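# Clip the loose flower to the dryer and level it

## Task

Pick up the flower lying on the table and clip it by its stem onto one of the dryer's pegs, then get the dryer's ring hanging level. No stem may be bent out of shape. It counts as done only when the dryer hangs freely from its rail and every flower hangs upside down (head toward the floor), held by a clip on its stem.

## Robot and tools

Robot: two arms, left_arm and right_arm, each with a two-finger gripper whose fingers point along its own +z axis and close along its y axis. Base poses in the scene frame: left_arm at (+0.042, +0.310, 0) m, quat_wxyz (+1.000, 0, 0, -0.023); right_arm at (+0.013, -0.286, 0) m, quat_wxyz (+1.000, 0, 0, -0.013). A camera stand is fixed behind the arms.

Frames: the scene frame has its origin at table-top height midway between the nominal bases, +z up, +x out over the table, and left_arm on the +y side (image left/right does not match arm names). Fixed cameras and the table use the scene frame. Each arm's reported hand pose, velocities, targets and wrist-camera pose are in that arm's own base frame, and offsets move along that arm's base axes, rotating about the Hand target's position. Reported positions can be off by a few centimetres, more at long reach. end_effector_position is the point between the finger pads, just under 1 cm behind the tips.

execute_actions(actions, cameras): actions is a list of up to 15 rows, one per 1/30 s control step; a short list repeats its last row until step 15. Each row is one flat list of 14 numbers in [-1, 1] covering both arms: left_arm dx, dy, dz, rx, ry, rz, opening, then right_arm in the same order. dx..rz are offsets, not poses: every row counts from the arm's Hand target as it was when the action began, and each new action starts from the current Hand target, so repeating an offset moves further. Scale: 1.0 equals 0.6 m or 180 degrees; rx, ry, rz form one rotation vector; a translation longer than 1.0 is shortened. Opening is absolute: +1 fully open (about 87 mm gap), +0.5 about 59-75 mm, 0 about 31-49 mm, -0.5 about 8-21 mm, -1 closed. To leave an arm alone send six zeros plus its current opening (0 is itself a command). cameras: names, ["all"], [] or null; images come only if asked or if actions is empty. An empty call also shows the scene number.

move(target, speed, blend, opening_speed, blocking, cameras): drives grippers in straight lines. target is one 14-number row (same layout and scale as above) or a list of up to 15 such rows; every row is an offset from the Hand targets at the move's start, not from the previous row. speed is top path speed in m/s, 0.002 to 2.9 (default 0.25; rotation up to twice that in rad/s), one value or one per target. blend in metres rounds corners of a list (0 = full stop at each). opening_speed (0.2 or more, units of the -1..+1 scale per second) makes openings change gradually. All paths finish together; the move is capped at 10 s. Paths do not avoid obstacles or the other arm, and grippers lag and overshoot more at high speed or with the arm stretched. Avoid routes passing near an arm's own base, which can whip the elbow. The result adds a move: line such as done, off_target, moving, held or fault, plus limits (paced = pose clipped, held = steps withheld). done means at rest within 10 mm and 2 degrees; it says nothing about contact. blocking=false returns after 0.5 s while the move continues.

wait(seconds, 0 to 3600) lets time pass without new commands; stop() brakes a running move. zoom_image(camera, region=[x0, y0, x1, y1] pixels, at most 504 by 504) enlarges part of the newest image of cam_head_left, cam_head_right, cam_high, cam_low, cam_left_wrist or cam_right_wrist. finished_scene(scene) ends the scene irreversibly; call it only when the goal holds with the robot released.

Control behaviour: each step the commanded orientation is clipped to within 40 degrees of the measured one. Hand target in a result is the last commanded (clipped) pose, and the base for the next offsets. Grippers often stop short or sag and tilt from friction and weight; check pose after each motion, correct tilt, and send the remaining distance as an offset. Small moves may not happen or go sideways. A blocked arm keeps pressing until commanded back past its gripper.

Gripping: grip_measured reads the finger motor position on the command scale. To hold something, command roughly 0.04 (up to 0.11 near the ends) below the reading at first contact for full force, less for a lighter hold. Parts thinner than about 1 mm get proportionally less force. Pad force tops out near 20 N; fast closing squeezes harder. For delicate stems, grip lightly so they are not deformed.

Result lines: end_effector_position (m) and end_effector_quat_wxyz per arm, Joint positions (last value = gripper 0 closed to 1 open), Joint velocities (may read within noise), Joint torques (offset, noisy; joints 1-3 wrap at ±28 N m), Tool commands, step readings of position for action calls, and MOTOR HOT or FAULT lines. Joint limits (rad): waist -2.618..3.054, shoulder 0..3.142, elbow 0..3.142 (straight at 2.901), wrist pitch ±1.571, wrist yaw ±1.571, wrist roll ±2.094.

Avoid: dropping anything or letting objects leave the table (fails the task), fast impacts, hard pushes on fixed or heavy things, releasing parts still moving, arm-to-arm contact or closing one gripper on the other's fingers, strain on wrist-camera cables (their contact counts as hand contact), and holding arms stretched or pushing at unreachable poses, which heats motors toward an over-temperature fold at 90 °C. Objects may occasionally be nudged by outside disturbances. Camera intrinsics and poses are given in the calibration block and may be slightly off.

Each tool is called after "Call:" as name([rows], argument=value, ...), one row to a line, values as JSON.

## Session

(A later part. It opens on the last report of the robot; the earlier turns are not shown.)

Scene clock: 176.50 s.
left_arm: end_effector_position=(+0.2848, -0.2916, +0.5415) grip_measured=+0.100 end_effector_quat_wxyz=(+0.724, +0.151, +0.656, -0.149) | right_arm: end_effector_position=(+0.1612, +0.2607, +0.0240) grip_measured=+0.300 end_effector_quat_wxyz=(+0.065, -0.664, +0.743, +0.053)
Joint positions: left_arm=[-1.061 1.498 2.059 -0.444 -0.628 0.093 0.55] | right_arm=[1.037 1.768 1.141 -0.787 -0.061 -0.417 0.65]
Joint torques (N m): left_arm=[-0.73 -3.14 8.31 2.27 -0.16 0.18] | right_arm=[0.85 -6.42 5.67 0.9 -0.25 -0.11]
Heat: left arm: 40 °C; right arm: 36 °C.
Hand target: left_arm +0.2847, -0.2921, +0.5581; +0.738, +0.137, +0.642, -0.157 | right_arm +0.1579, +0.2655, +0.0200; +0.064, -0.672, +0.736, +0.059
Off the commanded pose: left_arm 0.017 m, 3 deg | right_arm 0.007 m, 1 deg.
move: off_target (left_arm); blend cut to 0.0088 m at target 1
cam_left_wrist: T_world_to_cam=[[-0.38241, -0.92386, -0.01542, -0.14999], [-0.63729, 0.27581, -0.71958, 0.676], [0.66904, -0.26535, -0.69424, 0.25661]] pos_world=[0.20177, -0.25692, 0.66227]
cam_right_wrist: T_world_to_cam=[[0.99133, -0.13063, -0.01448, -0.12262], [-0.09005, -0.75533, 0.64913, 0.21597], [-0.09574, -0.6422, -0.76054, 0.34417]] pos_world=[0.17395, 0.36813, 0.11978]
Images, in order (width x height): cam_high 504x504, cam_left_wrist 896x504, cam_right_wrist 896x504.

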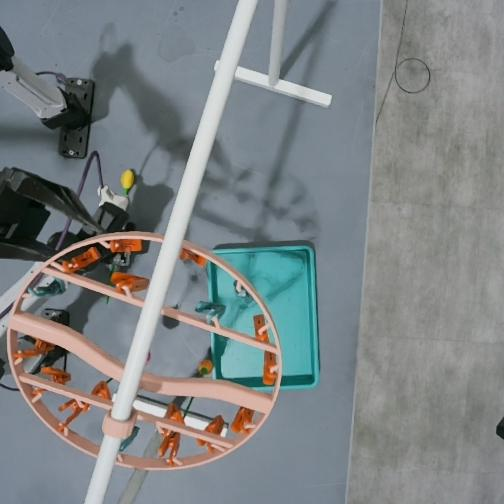

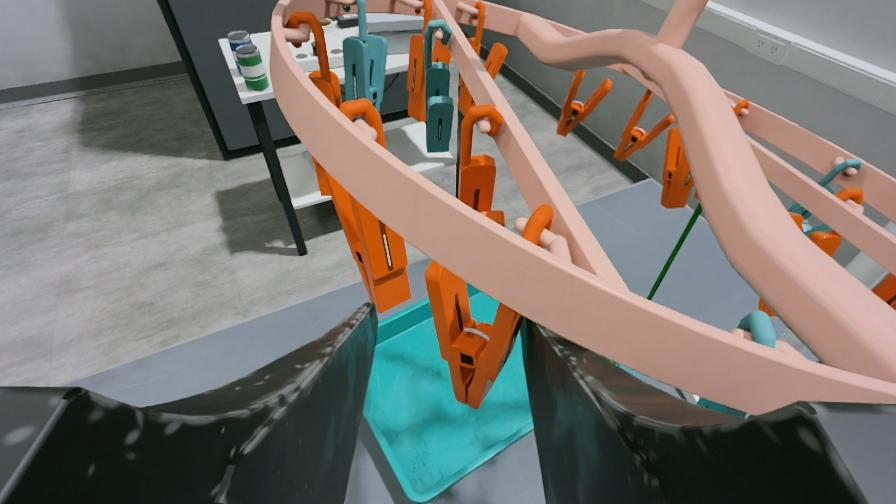

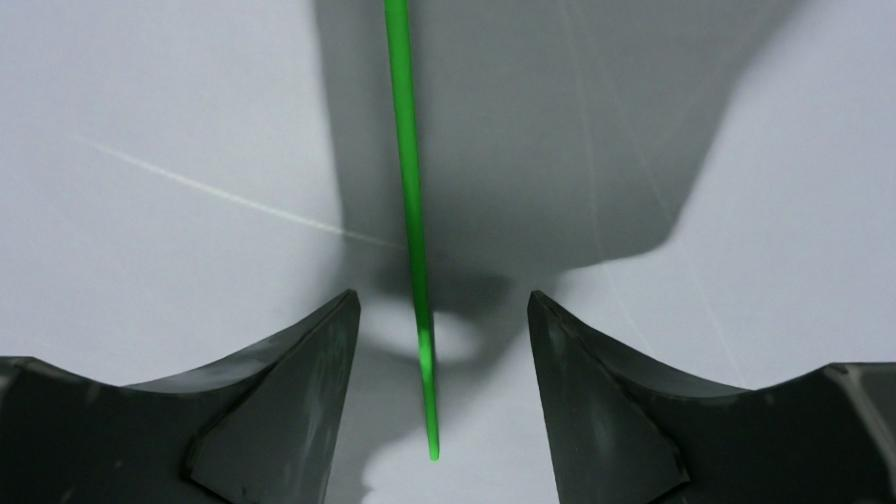

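Call:
move([
  [0.0133, 0.03, 0, 0, 0, 0, 0.1, -0.0133, 0, 0, 0, 0, 0, 0.3],
  [-0.1233, 0.091, -0.0067, 0, 0, 0, 0.1, -0.0133, 0, -0.0192, 0, 0, 0, 0.3],
  [0.0318, 0.1407, -0.0135, 0, 0, -0.2278, 0.1, -0.0133, 0, -0.0192, 0, 0, 0, 0.3],
], speed=[0.06, 0.1, 0.22], blend=[0.005, 0.015, 0], cameras=["cam_left_wrist", "cam_right_wrist", "cam_high"])

Scene clock: 206.70 s.
left_arm: end_effector_position=(+0.3068, -0.2085, +0.5371) grip_measured=+0.100 end_effector_quat_wxyz=(+0.626, +0.346, +0.569, -0.405) | right_arm: end_effector_position=(+0.1528, +0.2621, +0.0137) grip_measured=+0.300 end_effector_quat_wxyz=(+0.067, -0.672, +0.736, +0.054)
Joint positions: left_arm=[-0.201 1.406 1.912 -0.321 0.912 -0.174 0.55] | right_arm=[1.063 1.768 1.096 -0.737 -0.061 -0.412 0.65]
Joint torques (N m): left_arm=[0.59 -3 7.98 1.96 0.07 -0.04] | right_arm=[0.66 -5.91 5.56 0.92 -0.2 0.1]
Heat: left arm: 42 °C; right arm: 35 °C.
Hand target: left_arm +0.3038, -0.2076, +0.5500; +0.637, +0.353, +0.553, -0.405 | right_arm +0.1499, +0.2654, +0.0084; +0.064, -0.672, +0.736, +0.059
Off the commanded pose: left_arm 0.013 m, 2 deg | right_arm 0.007 m, 1 deg.
move: off_target (left_arm)
cam_left_wrist: T_world_to_cam=[[-0.88553, -0.46314, 0.03667, 0.15763], [-0.3399, 0.59203, -0.73073, 0.64457], [0.31672, -0.65954, -0.68168, 0.28009]] pos_world=[0.26997, -0.12387, 0.65616]
cam_right_wrist: T_world_to_cam=[[0.99383, -0.11013, -0.01308, -0.11997], [-0.07576, -0.76031, 0.64512, 0.22222], [-0.08099, -0.64015, -0.76397, 0.33365]] pos_world=[0.16309, 0.36934, 0.10997]
Images, in order (width x height): cam_high 504x504, cam_left_wrist 896x504, cam_right_wrist 896x504.

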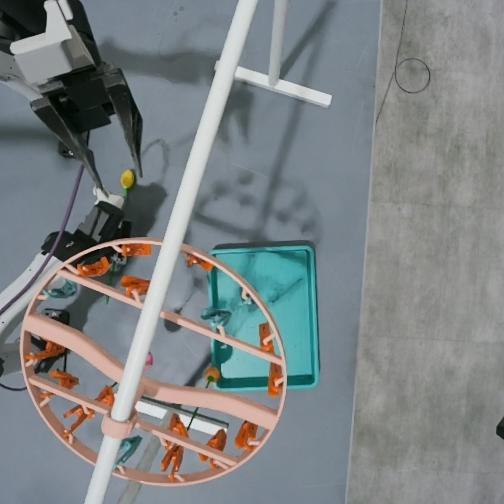

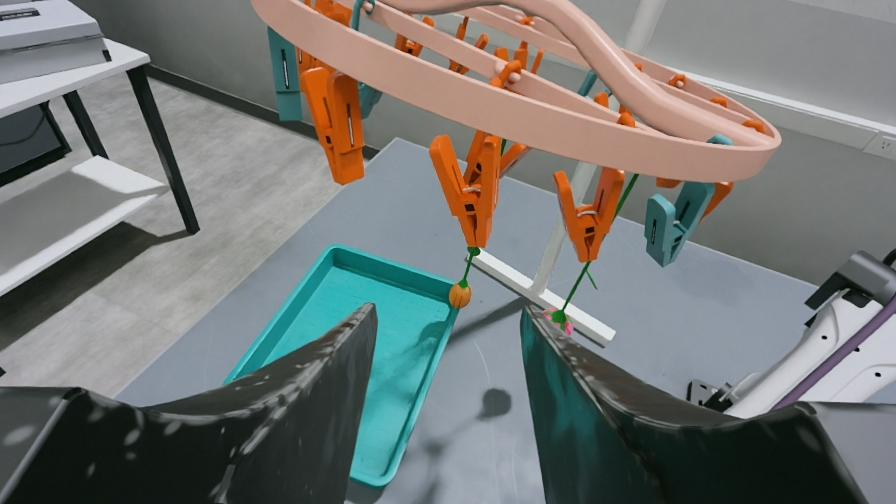

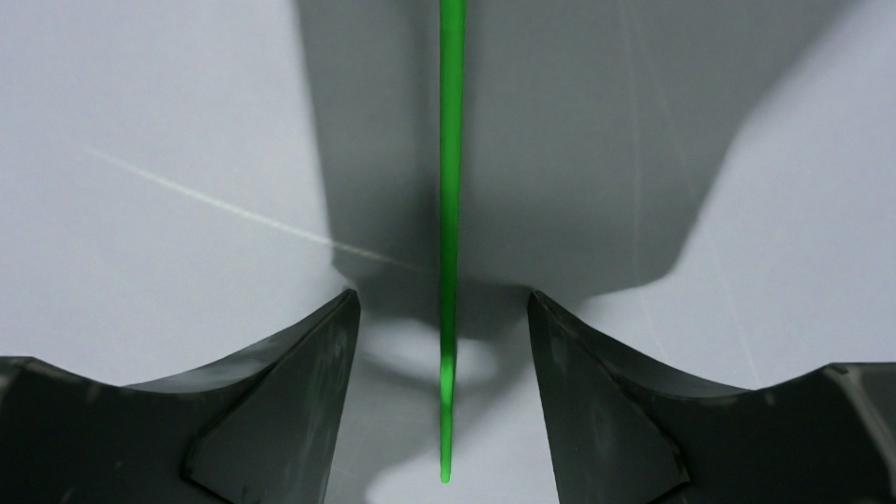

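Call:
move([
  [0.0365, -0.0748, 0, 0, 0, -0.0056, 0.1, 0, 0, 0, 0, 0, 0, -0.95],
  [0.0637, -0.1357, 0, 0, 0, -0.0056, 0.1, 0, 0, 0, 0, 0, 0, -0.95],
], speed=[0.12, 0.1], blend=[0.01, 0], cameras=["cam_left_wrist", "cam_right_wrist"])

Scene clock: 214.67 s.
left_arm: end_effector_position=(+0.3421, -0.2882, +0.5412) grip_measured=+0.100 end_effector_quat_wxyz=(+0.621, +0.355, +0.559, -0.419) | right_arm: end_effector_position=(+0.1529, +0.2622, +0.0137) grip_measured=-0.716 end_effector_quat_wxyz=(+0.067, -0.672, +0.736, +0.054)
Joint positions: left_arm=[-0.427 1.65 2.161 -0.346 0.725 -0.138 0.55] | right_arm=[1.063 1.768 1.096 -0.737 -0.061 -0.412 0.142]
Joint torques (N m): left_arm=[-0.8 -4.9 8.36 1.78 -0.27 0.24] | right_arm=[0.61 -5.94 5.5 0.94 -0.2 0.11]
Heat: left arm: 42 °C; right arm: 35 °C.
Hand target: left_arm +0.3420, -0.2890, +0.5500; +0.633, +0.358, +0.550, -0.411 | right_arm +0.1499, +0.2655, +0.0084; +0.064, -0.672, +0.736, +0.059
Off the commanded pose: left_arm 0.009 m, 2 deg | right_arm 0.007 m, 1 deg.
move: done; blend cut to 0 m at target 1
cam_left_wrist: T_world_to_cam=[[-0.90287, -0.42828, 0.03745, 0.16738], [-0.31407, 0.59758, -0.73774, 0.70341], [0.29358, -0.67784, -0.67405, 0.21761]] pos_world=[0.30816, -0.20116, 0.65934]
cam_right_wrist: T_world_to_cam=[[0.99384, -0.11007, -0.0129, -0.12011], [-0.07586, -0.76055, 0.64484, 0.2223], [-0.08079, -0.63989, -0.76421, 0.33364]] pos_world=[0.16319, 0.36934, 0.11007]

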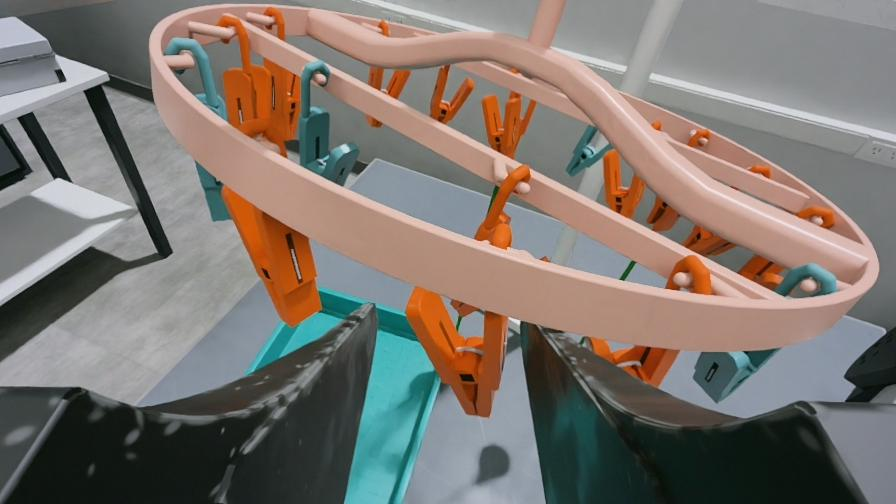

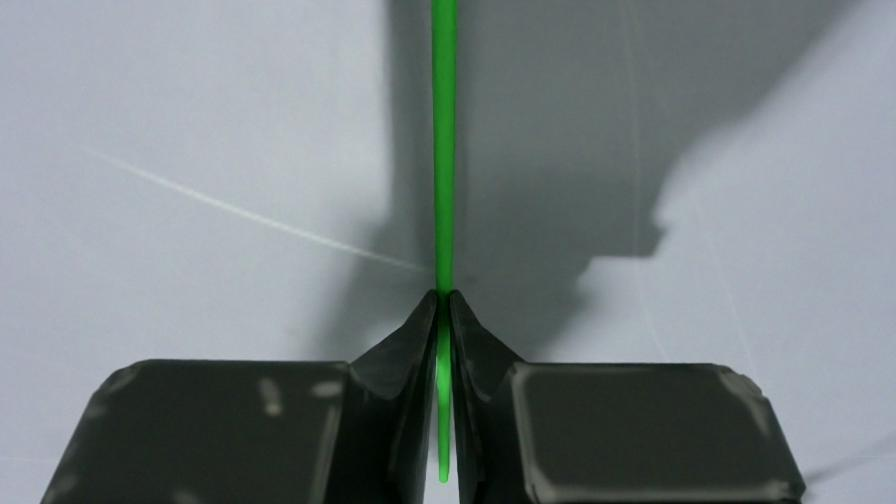

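Call:
move([
  [-0.029, -0.0082, 0.002, 0, 0, 0.0056, 0.1, 0, 0, 0.075, 0, 0, 0, -0.95],
  [-0.0575, -0.022, 0.005, 0, 0, 0.0444, 0.1, 0, 0, 0.085, 0, 0, 0.15, -0.95],
  [-0.0837, -0.0397, 0.01, 0, 0, 0.0889, 0.1, 0, 0, 0.085, 0, 0, 0.30, -0.95],
  [-0.1127, -0.0667, 0.015, 0, 0, 0.1389, 0.1, 0, 0, 0.085, 0, 0, 0.4528, -0.95],
], speed=[0.1, 0.16, 0.16, 0.16], blend=[0.005, 0.01, 0.01, 0], cameras=["cam_left_wrist", "cam_right_wrist", "cam_high"])

Scene clock: 227.40 s.
left_arm: end_effector_position=(+0.2780, -0.3353, +0.5406) grip_measured=+0.100 end_effector_quat_wxyz=(+0.690, +0.240, +0.630, -0.262) | right_arm: end_effector_position=(+0.1509, +0.2575, +0.0469) grip_measured=-0.716 end_effector_quat_wxyz=(+0.010, +0.988, -0.129, -0.087)
Joint positions: left_arm=[-0.982 1.54 2.104 -0.47 -0.253 0.025 0.55] | right_arm=[1.084 1.752 1.22 -1.119 -0.156 -1.804 0.142]
Joint torques (N m): left_arm=[-0.77 -5.35 7.83 2.18 -0.22 0.21] | right_arm=[0.53 -9.61 7.9 0.11 -0.32 -0.13]
Heat: left arm: 42 °C; right arm: 35 °C.
Hand target: left_arm +0.2743, -0.3291, +0.5590; +0.707, +0.230, +0.614, -0.264 | right_arm +0.1500, +0.2655, +0.0594; -0.010, +0.989, -0.119, -0.087
Off the commanded pose: left_arm 0.020 m, 3 deg | right_arm 0.015 m, 3 deg.
move: off_target (left_arm, right_arm)
cam_left_wrist: T_world_to_cam=[[-0.63865, -0.76946, 0.00738, -0.08219], [-0.53969, 0.44106, -0.71708, 0.70994], [0.54851, -0.46194, -0.69696, 0.21803]] pos_world=[0.21106, -0.27565, 0.66164]
cam_right_wrist: T_world_to_cam=[[0.2713, 0.96028, -0.06528, -0.28231], [0.74482, -0.1665, 0.64616, -0.07968], [0.60962, -0.22392, -0.7604, 0.14443]] pos_world=[0.04789, 0.29017, 0.14288]
Images, in order (width x height): cam_high 504x504, cam_left_wrist 896x504, cam_right_wrist 896x504.

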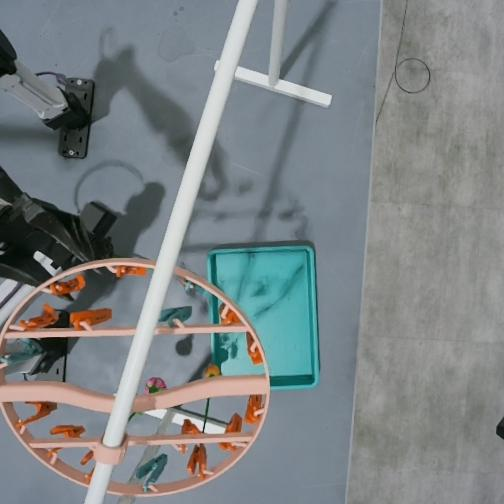

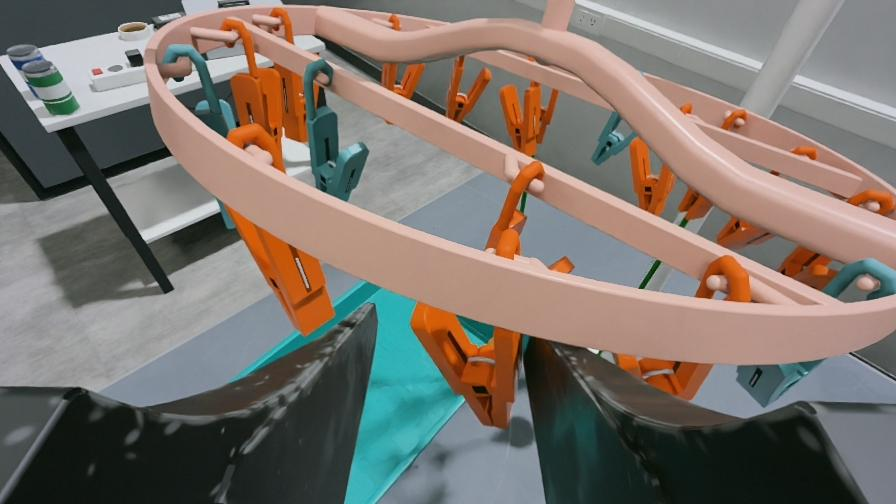

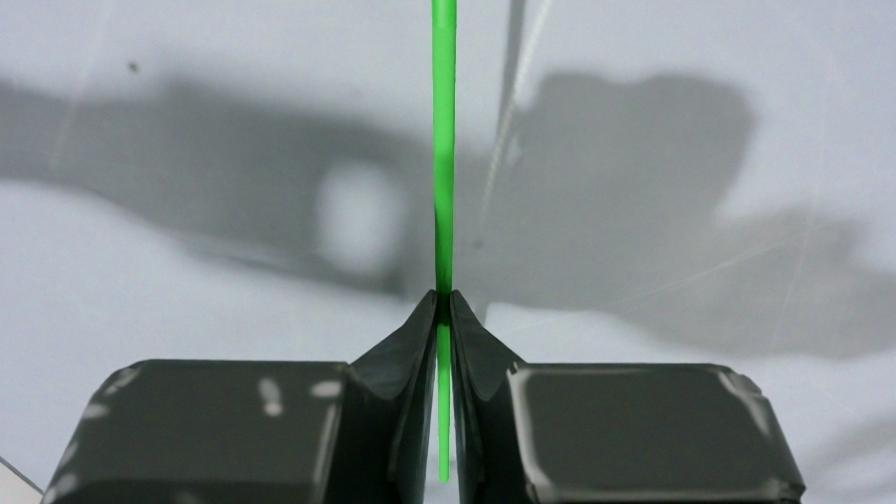

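Call:
move([
  [0.02, 0.0223, 0, 0, 0, 0, 0.1, 0, 0, -0.02, 0, 0, 0, -0.95],
  [-0.0867, 0.1157, -0.005, 0, 0, 0, 0.1, 0, 0, -0.04, 0, 0, 0, -0.95],
  [0.1045, 0.1735, -0.0067, 0, 0, -0.2056, 0.1, 0, 0, -0.0557, 0, 0, 0, -0.95],
], speed=[0.06, 0.1, 0.22], blend=[0.005, 0.015, 0], cameras=["cam_left_wrist", "cam_right_wrist", "cam_high", "cam_low"])

Scene clock: 238.37 s.
left_arm: end_effector_position=(+0.3410, -0.2266, +0.5470) grip_measured=+0.100 end_effector_quat_wxyz=(+0.580, +0.405, +0.522, -0.476) | right_arm: end_effector_position=(+0.1538, +0.2629, +0.0308) grip_measured=-0.716 end_effector_quat_wxyz=(-0.011, +0.989, -0.127, -0.079)
Joint positions: left_arm=[-0.169 1.673 2.152 -0.156 1.159 -0.325 0.55] | right_arm=[1.084 1.752 1.153 -1.008 -0.156 -1.804 0.142]
Joint torques (N m): left_arm=[0.53 -5.57 7.02 1.72 -0.01 -0.05] | right_arm=[0.57 -5.74 5.22 0.39 -0.33 -0.13]
Heat: left arm: 43 °C; right arm: 34 °C.
Hand target: left_arm +0.3370, -0.2249, +0.5550; +0.586, +0.413, +0.510, -0.475 | right_arm +0.1500, +0.2655, +0.0259; -0.010, +0.989, -0.119, -0.087
Off the commanded pose: left_arm 0.009 m, 2 deg | right_arm 0.007 m, 1 deg.
move: done
cam_left_wrist: T_world_to_cam=[[-0.96703, -0.25204, 0.0366, 0.25478], [-0.19554, 0.6427, -0.74074, 0.64196], [0.16317, -0.72347, -0.67079, 0.29596]] pos_world=[0.32362, -0.13426, 0.66473]
cam_right_wrist: T_world_to_cam=[[0.27149, 0.96221, -0.0212, -0.29116], [0.73123, -0.1919, 0.65458, -0.06201], [0.62577, -0.19321, -0.7557, 0.12092]] pos_world=[0.04872, 0.29162, 0.12579]
Images, in order (width x height): cam_high 504x504, cam_low 504x504, cam_left_wrist 896x504, cam_right_wrist 896x504.

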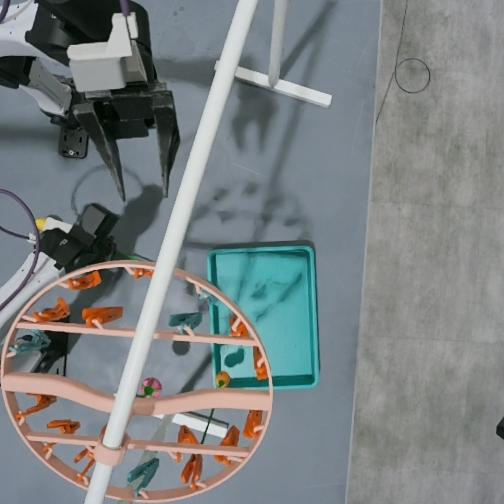

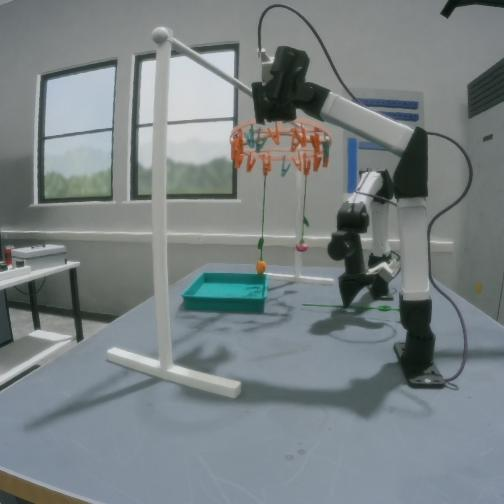

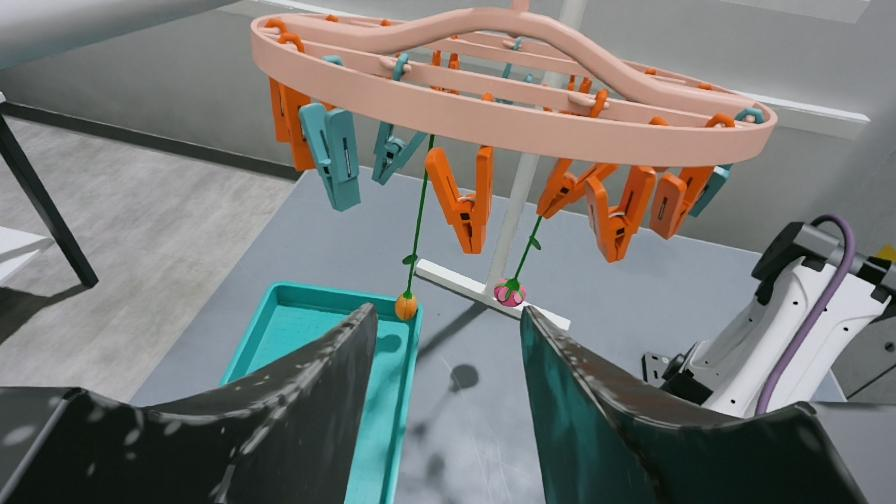

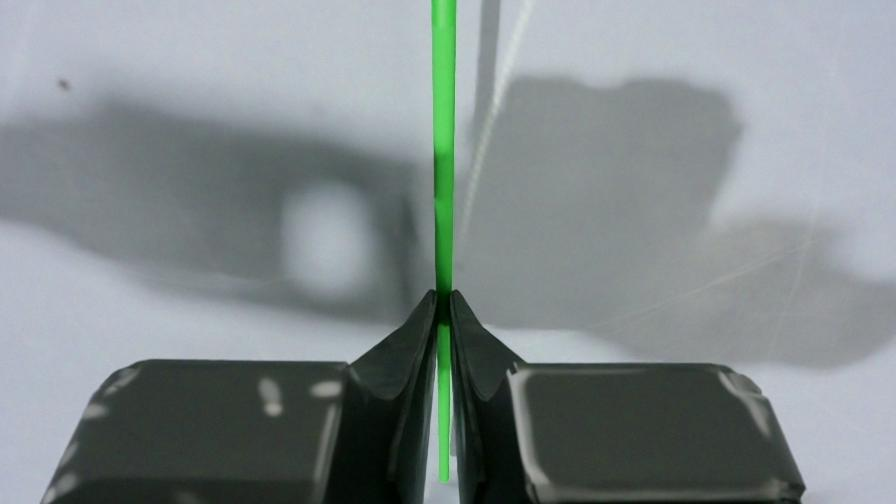

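Call:
move([
  [0.025, -0.0735, 0, 0, 0, -0.0278, 0.1, 0, 0, -0.0298, 0, 0, 0, -0.95],
  [0.0342, -0.1393, 0, 0, 0, -0.0278, 0.1, 0, 0, -0.0298, 0, 0, 0, 0.2],
], speed=[0.12, 0.1], blend=[0.01, 0], opening_speed=1.5, cameras=["cam_left_wrist", "cam_right_wrist"])

Scene clock: 246.33 s.
left_arm: end_effector_position=(+0.3514, -0.3063, +0.5526) grip_measured=+0.100 end_effector_quat_wxyz=(+0.553, +0.437, +0.494, -0.509) | right_arm: end_effector_position=(+0.1499, +0.2536, +0.0126) grip_measured=+0.200 end_effector_quat_wxyz=(+0.010, +0.988, -0.129, -0.084)
Joint positions: left_arm=[-0.365 1.99 2.639 -0.366 1.087 -0.271 0.55] | right_arm=[1.084 1.782 1.11 -0.977 -0.15 -1.804 0.6]
Joint torques (N m): left_arm=[-0.49 -6.2 7.15 1.53 -0.47 0.22] | right_arm=[0.58 -6.09 5.14 0.67 -0.35 -0.14]
Heat: left arm: 43 °C; right arm: 34 °C.
Hand target: left_arm +0.3576, -0.3084, +0.5550; +0.565, +0.435, +0.491, -0.500 | right_arm +0.1500, +0.2655, +0.0081; -0.010, +0.989, -0.119, -0.087
Off the commanded pose: left_arm 0.007 m, 2 deg | right_arm 0.013 m, 3 deg.
move: off_target (right_arm)
cam_left_wrist: T_world_to_cam=[[-0.99065, -0.13341, 0.02861, 0.29368], [-0.11038, 0.66039, -0.74276, 0.67588], [0.0802, -0.73898, -0.66894, 0.26373]] pos_world=[0.34439, -0.21227, 0.67004]
cam_right_wrist: T_world_to_cam=[[0.27053, 0.96063, -0.06333, -0.28049], [0.74111, -0.16582, 0.65059, -0.05714], [0.61447, -0.22293, -0.75679, 0.11705]] pos_world=[0.0463, 0.28607, 0.10799]

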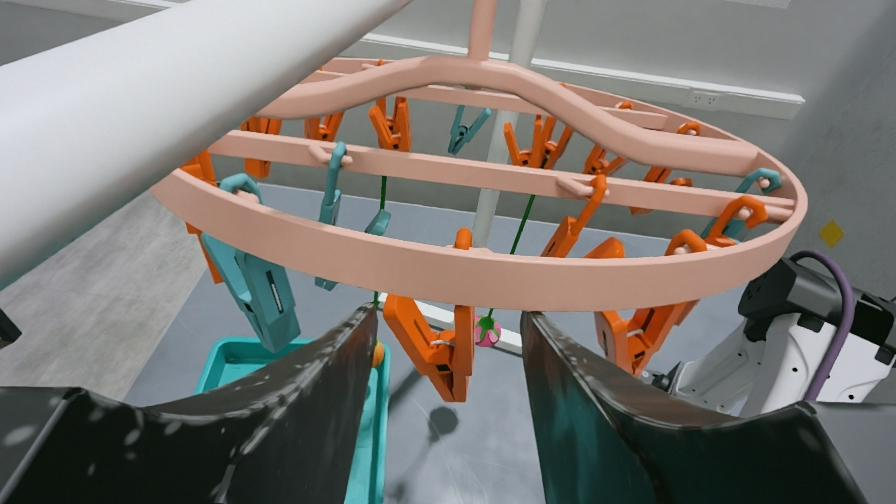

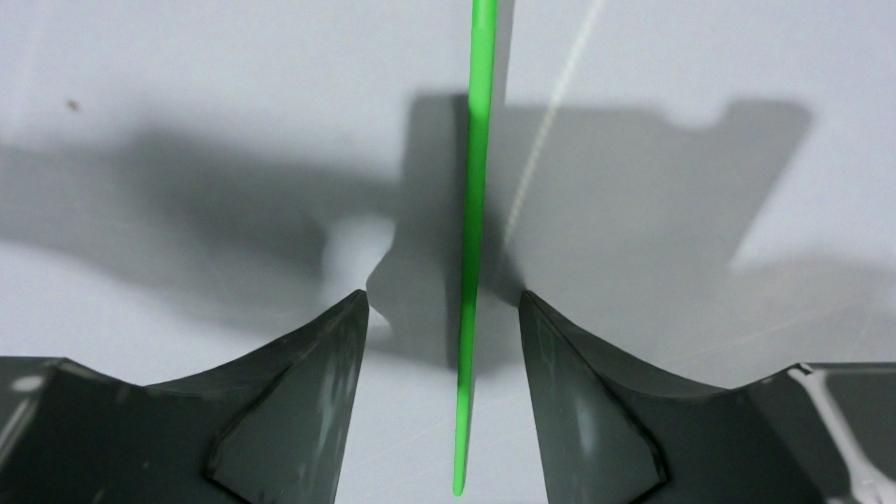

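Call:
move([
  [0.0083, 0.001, 0, 0, 0, 0, 0.1, -0.0017, -0.0042, 0.1117, 0, 0, 0, 0.3],
  [0.0083, 0.001, 0, 0, 0, 0, -0.9, -0.0017, -0.0042, 0.1117, 0.0424, -0.0123, -0.509, 0.3],
  [0.0083, 0.001, 0, 0, 0, 0, -0.9, -0.0017, -0.0042, 0.1, -0.0812, 0.0235, 0.974, 0.3],
], speed=[0.15, 0.38, 0.38], blend=0, cameras=["cam_left_wrist", "cam_right_wrist", "cam_low"])

Scene clock: 263.17 s.
left_arm: end_effector_position=(+0.3596, -0.3089, +0.5486) grip_measured=-0.899 end_effector_quat_wxyz=(+0.550, +0.434, +0.499, -0.509) | right_arm: end_effector_position=(+0.1461, +0.2581, +0.0653) grip_measured=+0.300 end_effector_quat_wxyz=(+0.162, +0.150, +0.975, -0.028)
Joint positions: left_arm=[-0.365 2.043 2.716 -0.405 1.082 -0.27 0.05] | right_arm=[1.115 1.668 1.198 -1.056 0.328 1.413 0.65]
Joint torques (N m): left_arm=[0.16 -7.02 7.28 1.65 -0.33 0.17] | right_arm=[0.7 -5.48 8.31 0.41 0.32 0.15]
Heat: left arm: 42 °C; right arm: 34 °C.
Hand target: left_arm +0.3626, -0.3078, +0.5550; +0.565, +0.435, +0.491, -0.500 | right_arm +0.1489, +0.2629, +0.0681; +0.171, +0.152, +0.973, -0.027
Off the commanded pose: left_arm 0.007 m, 2 deg | right_arm 0.006 m, 1 deg.
move: done
cam_left_wrist: T_world_to_cam=[[-0.98944, -0.13903, 0.04101, 0.29259], [-0.12369, 0.66232, -0.73894, 0.67891], [0.07558, -0.73621, -0.67252, 0.26297]] pos_world=[0.35361, -0.21537, 0.66653]
cam_right_wrist: T_world_to_cam=[[-0.31515, -0.94885, -0.01904, 0.29506], [-0.81566, 0.26055, 0.51654, 0.0383], [-0.48516, 0.17832, -0.85605, 0.22383]] pos_world=[0.23282, 0.23008, 0.17744]
Images, in order (width x height): cam_low 504x504, cam_left_wrist 896x504, cam_right_wrist 896x504.

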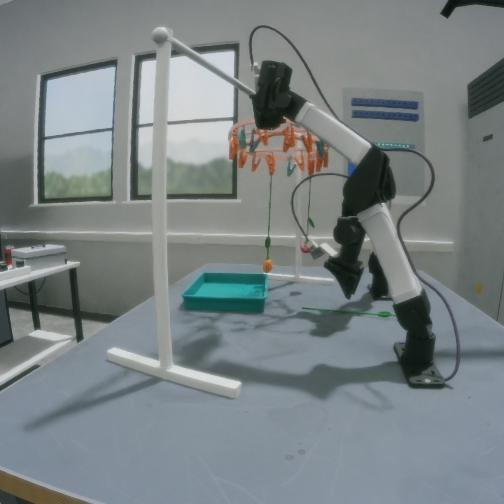

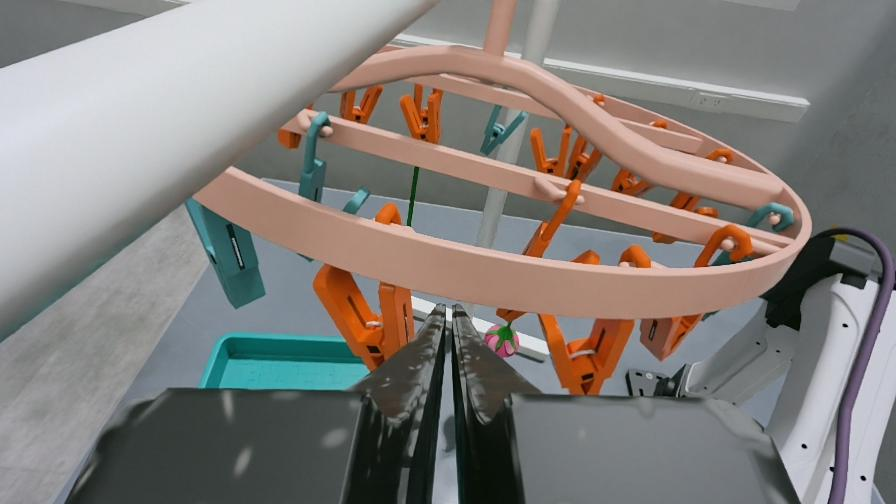

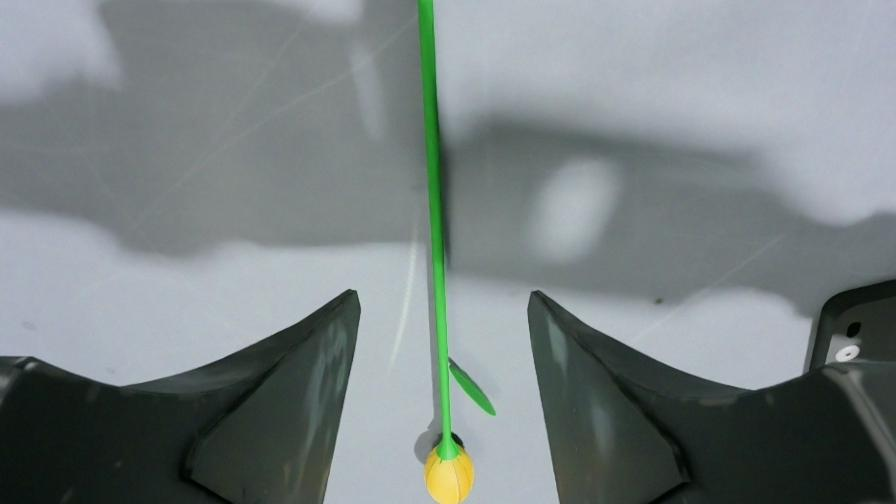

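Call:
move([
  [-0.048, -0.0072, 0, 0, 0, 0.0278, -0.9, 0.0017, 0.0057, -0.06, 0, 0, 0.0139, 0.3],
  [-0.0917, -0.0248, 0, 0, 0, 0.0944, -0.9, 0.0017, 0.0057, -0.0993, 0, 0, 0.0139, 0.3],
  [-0.129, 0.0588, 0, 0, 0, 0.0944, 0.1, 0.0017, 0.0057, -0.0993, 0, 0, 0.0139, -0.95],
], speed=[0.08, 0.07, 0.1], blend=[0.008, 0.003, 0], cameras=["cam_left_wrist", "cam_right_wrist", "cam_high"])

Scene clock: 282.00 s.
left_arm: end_effector_position=(+0.2911, -0.2767, +0.5487) grip_measured=+0.100 end_effector_quat_wxyz=(+0.627, +0.355, +0.560, -0.409) | right_arm: end_effector_position=(+0.1502, +0.2662, +0.0132) grip_measured=-0.715 end_effector_quat_wxyz=(+0.165, +0.138, +0.976, -0.019)
Joint positions: left_arm=[-0.481 1.482 2.044 -0.41 0.656 -0.107 0.55] | right_arm=[1.115 1.749 1.071 -0.824 0.328 1.385 0.142]
Joint torques (N m): left_arm=[0.72 -5.82 4.53 2.01 0.1 0.04] | right_arm=[0.88 -5.76 5.11 0.64 0.3 -0.05]
Heat: left arm: 42 °C; right arm: 33 °C.
Hand target: left_arm +0.2850, -0.2726, +0.5550; +0.633, +0.358, +0.550, -0.411 | right_arm +0.1499, +0.2665, +0.0086; +0.172, +0.131, +0.976, -0.023
Off the commanded pose: left_arm 0.010 m, 1 deg | right_arm 0.005 m, 1 deg.
move: done
cam_left_wrist: T_world_to_cam=[[-0.89546, -0.44455, 0.02299, 0.12724], [-0.31592, 0.59828, -0.73638, 0.68602], [0.31361, -0.66665, -0.67618, 0.2439]] pos_world=[0.25418, -0.19127, 0.66716]
cam_right_wrist: T_world_to_cam=[[-0.28984, -0.95647, -0.03401, 0.30148], [-0.82634, 0.23216, 0.51309, 0.07575], [-0.48286, 0.17682, -0.85766, 0.17985]] pos_world=[0.23682, 0.23897, 0.12564]
Images, in order (width x height): cam_high 504x504, cam_left_wrist 896x504, cam_right_wrist 896x504.

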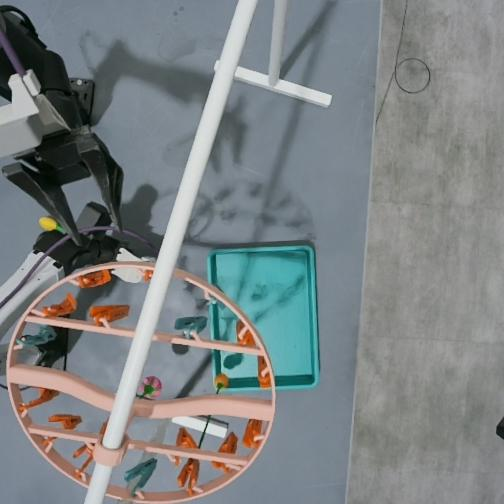

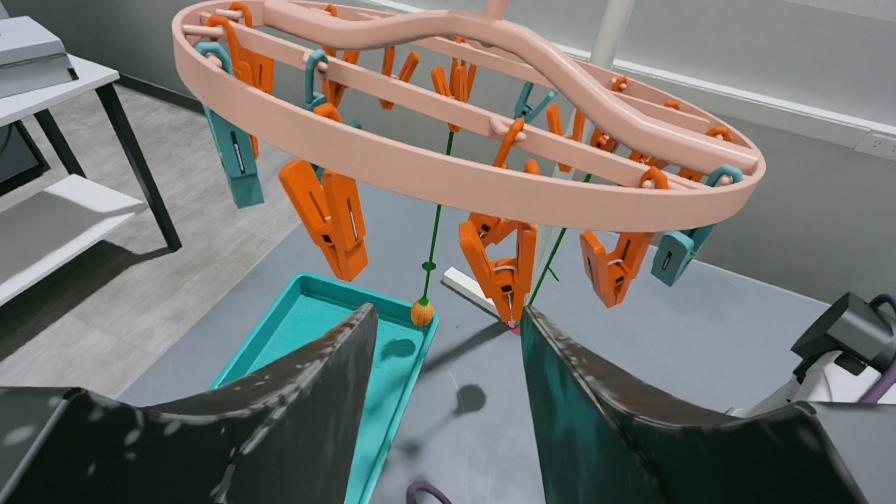

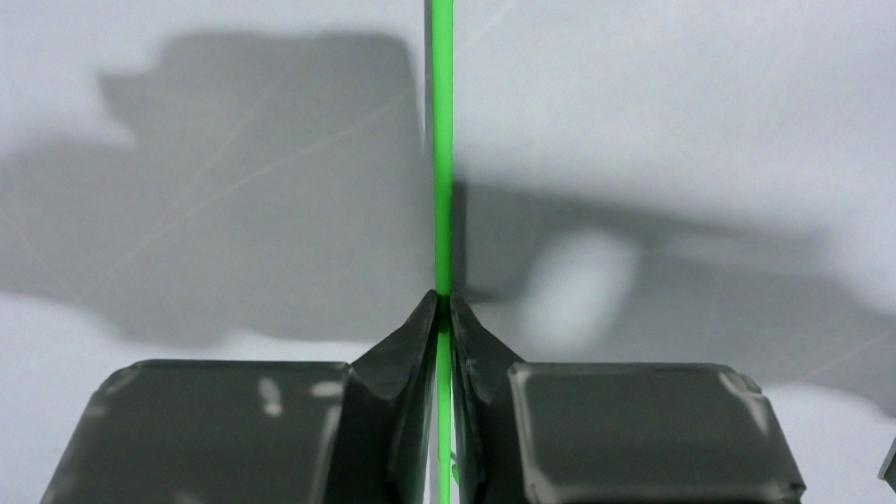

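Call:
move([
  [0.0367, 0.046, 0.0033, 0, 0, -0.0333, 0.1, 0, 0, 0.19, 0, 0, 0, -0.95],
  [0.1125, 0.0053, 0.0033, 0, 0, -0.0333, 0.1, 0.05, -0.0108, 0.3523, -0.0226, -0.2505, 0.1068, -0.95],
  [0.1125, 0.0053, 0.0033, 0, 0, -0.0333, 0.1, 0.1668, -0.0275, 0.4607, 0.0213, -0.5173, 0.1515, -0.95],
], speed=[0.15, 0.25, 0.3], blend=[0.01, 0.01, 0], cameras=["cam_left_wrist", "cam_right_wrist", "cam_low", "cam_head_left"])

Scene clock: 297.50 s.
left_arm: end_effector_position=(+0.3539, -0.2670, +0.5509) grip_measured=+0.100 end_effector_quat_wxyz=(+0.607, +0.386, +0.535, -0.443) | right_arm: end_effector_position=(+0.2490, +0.2506, +0.2821) grip_measured=-0.715 end_effector_quat_wxyz=(+0.812, -0.101, +0.558, +0.140)
Joint positions: left_arm=[-0.312 1.74 2.292 -0.334 0.932 -0.183 0.55] | right_arm=[1.168 1.23 0.402 1.338 0.751 -0.372 0.142]
Joint torques (N m): left_arm=[-0.84 -5.19 7.98 1.62 -0.21 0.03] | right_arm=[-0.58 -1.94 5.96 1.78 -0.32 -0.05]
Heat: left arm: 43 °C; right arm: 34 °C.
Hand target: left_arm +0.3526, -0.2694, +0.5570; +0.610, +0.386, +0.531, -0.444 | right_arm +0.2500, +0.2500, +0.2849; +0.816, -0.098, +0.551, +0.144
Off the commanded pose: left_arm 0.007 m, 1 deg | right_arm 0.003 m, 1 deg.
move: done
cam_left_wrist: T_world_to_cam=[[-0.93956, -0.34199, 0.01635, 0.23436], [-0.24022, 0.62443, -0.74322, 0.68559], [0.24397, -0.70223, -0.66885, 0.24331]] pos_world=[0.32554, -0.1771, 0.66845]
cam_right_wrist: T_world_to_cam=[[0.36382, -0.93145, -0.00665, 0.14762], [-0.45575, -0.17178, -0.87338, 0.42305], [0.81236, 0.32078, -0.487, -0.00221]] pos_world=[0.14089, 0.21088, 0.36939]
Images, in order (width x height): cam_head_left 504x504, cam_low 504x504, cam_left_wrist 896x504, cam_right_wrist 896x504.

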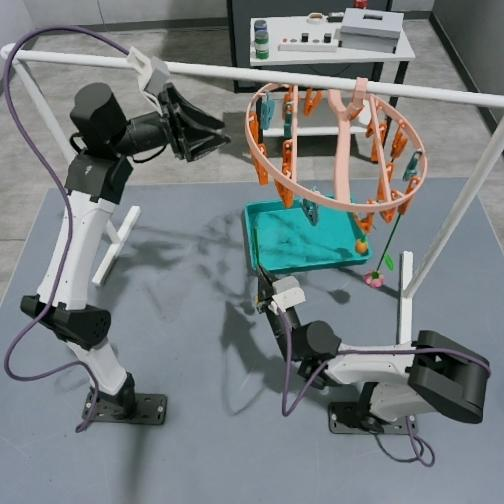

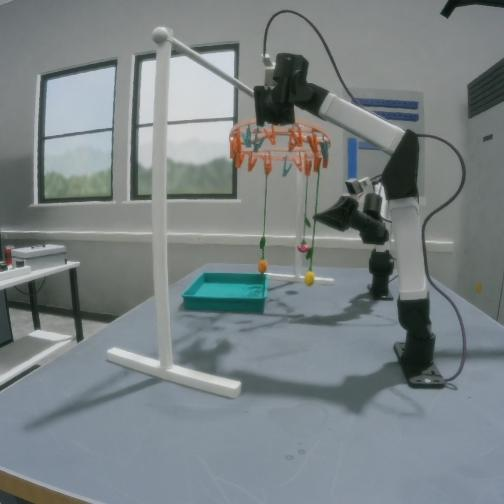

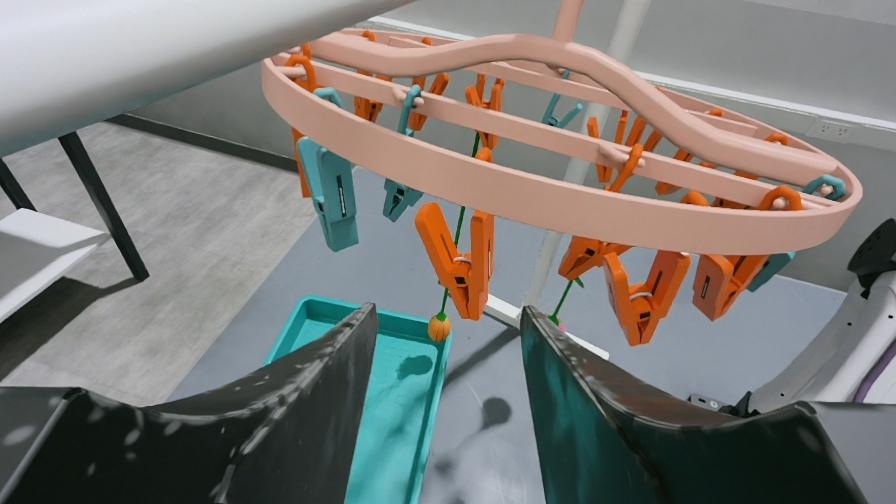

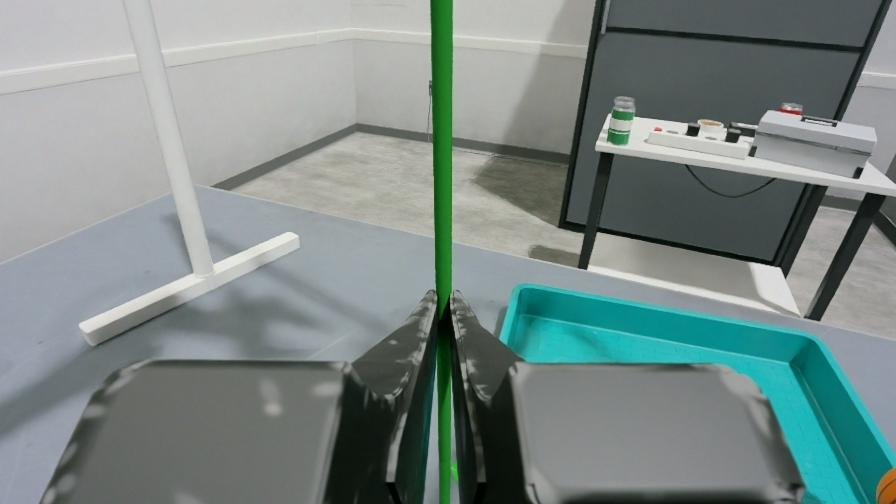

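Call:
move([
  [0.0273, -0.086, -0.001, 0, 0, 0, 0.1, 0.0833, 0.0083, 0.0418, 0.0034, -0.011, -0.0559, -0.95],
  [-0.0302, -0.0818, -0.001, 0, 0, 0, 0.1, 0.0833, 0.0083, 0.0418, 0.0034, -0.011, -0.0559, -0.95],
], speed=[0.1, 0.06], blend=[0.003, 0], cameras=["cam_left_wrist", "cam_low"])

Scene clock: 305.07 s.
left_arm: end_effector_position=(+0.3439, -0.3226, +0.5403) grip_measured=+0.100 end_effector_quat_wxyz=(+0.588, +0.383, +0.550, -0.452) | right_arm: end_effector_position=(+0.2969, +0.2575, +0.2991) grip_measured=-0.715 end_effector_quat_wxyz=(+0.828, -0.068, +0.552, +0.069)
Joint positions: left_arm=[-0.48 1.808 2.382 -0.431 0.778 -0.148 0.55] | right_arm=[1.069 1.437 0.588 1.416 0.779 -0.46 0.142]
Joint torques (N m): left_arm=[-0.7 -9.78 4.46 2.06 -0.26 0.23] | right_arm=[-0.51 -3.6 8.35 1.77 -0.13 -0.03]
Heat: left arm: 42 °C; right arm: 35 °C.
Hand target: left_arm +0.3345, -0.3185, +0.5563; +0.610, +0.386, +0.531, -0.444 | right_arm +0.3000, +0.2548, +0.3101; +0.836, -0.047, +0.542, +0.073
Off the commanded pose: left_arm 0.019 m, 4 deg | right_arm 0.012 m, 3 deg.
move: off_target (left_arm, right_arm)
cam_left_wrist: T_world_to_cam=[[-0.94188, -0.33124, 0.05615, 0.18892], [-0.26751, 0.63833, -0.72179, 0.71224], [0.20324, -0.69485, -0.68983, 0.22727]] pos_world=[0.32228, -0.23414, 0.66026]
Images, in order (width x height): cam_low 504x504, cam_left_wrist 896x504.

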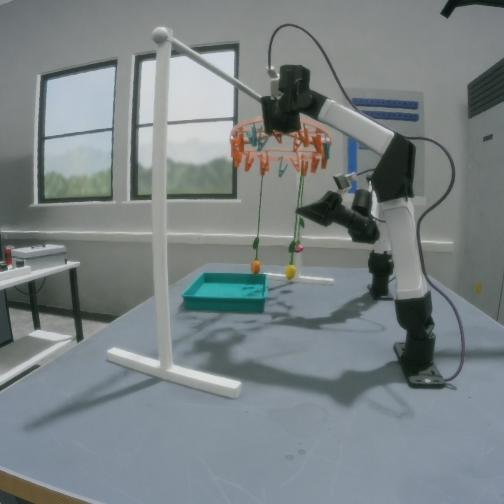

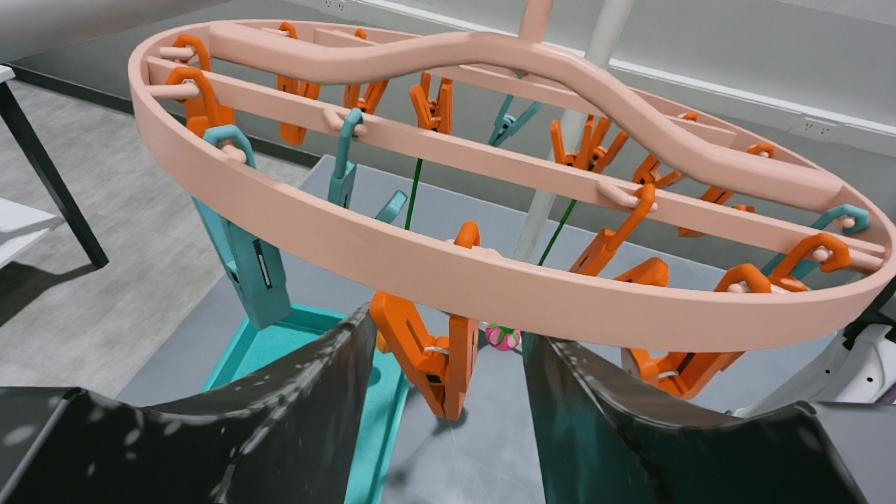

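Call:
move([
  [0.0, 0.0, 0.02, 0, 0, 0, 0.1, 0, 0, 0, 0, 0, 0, -0.95],
  [0.0, 0.0, 0.0202, 0, 0, 0, -0.9, 0, 0, 0, 0, 0, 0, -0.95],
], speed=[0.06, 0.06], opening_speed=1.2, cameras=["cam_left_wrist"])

Scene clock: 309.53 s.
left_arm: end_effector_position=(+0.3353, -0.3175, +0.5611) grip_measured=-0.340 end_effector_quat_wxyz=(+0.600, +0.383, +0.540, -0.449) | right_arm: end_effector_position=(+0.2969, +0.2575, +0.2991) grip_measured=-0.715 end_effector_quat_wxyz=(+0.828, -0.068, +0.552, +0.069)
Joint positions: left_arm=[-0.48 1.845 2.525 -0.507 0.773 -0.147 0.33] | right_arm=[1.069 1.437 0.588 1.416 0.779 -0.46 0.142]
Joint torques (N m): left_arm=[-0.73 -5.76 7.51 1.78 -0.23 0.19] | right_arm=[-0.54 -3.54 8.4 1.75 -0.11 -0.04]
Heat: left arm: 42 °C; right arm: 35 °C.
Hand target: left_arm +0.3345, -0.3186, +0.5684; +0.610, +0.386, +0.531, -0.444 | right_arm +0.3000, +0.2548, +0.3101; +0.836, -0.047, +0.542, +0.073
Off the commanded pose: left_arm 0.007 m, 2 deg | right_arm 0.012 m, 3 deg.
move: done
cam_left_wrist: T_world_to_cam=[[-0.94156, -0.33502, 0.03501, 0.19198], [-0.25046, 0.62681, -0.73781, 0.72143], [0.22524, -0.70347, -0.67409, 0.22798]] pos_world=[0.3101, -0.22751, 0.67924]

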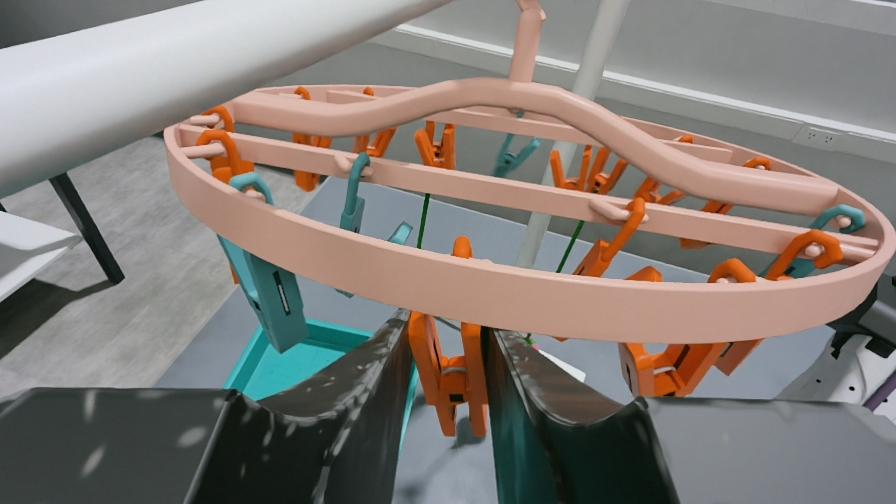

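Call:
zoom_image(camera="cam_left_wrist", region=[400, 300, 540, 460])

Scaled by 3.150 from the camera's image (finer frame: 1280x720).

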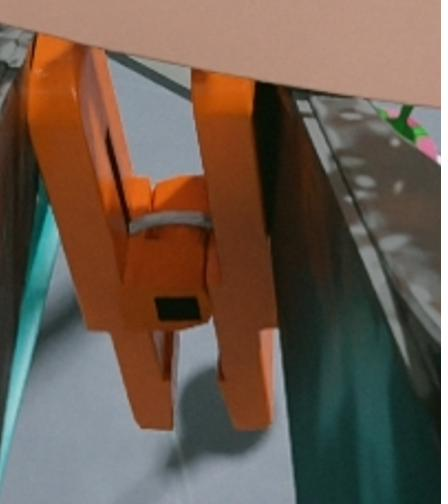

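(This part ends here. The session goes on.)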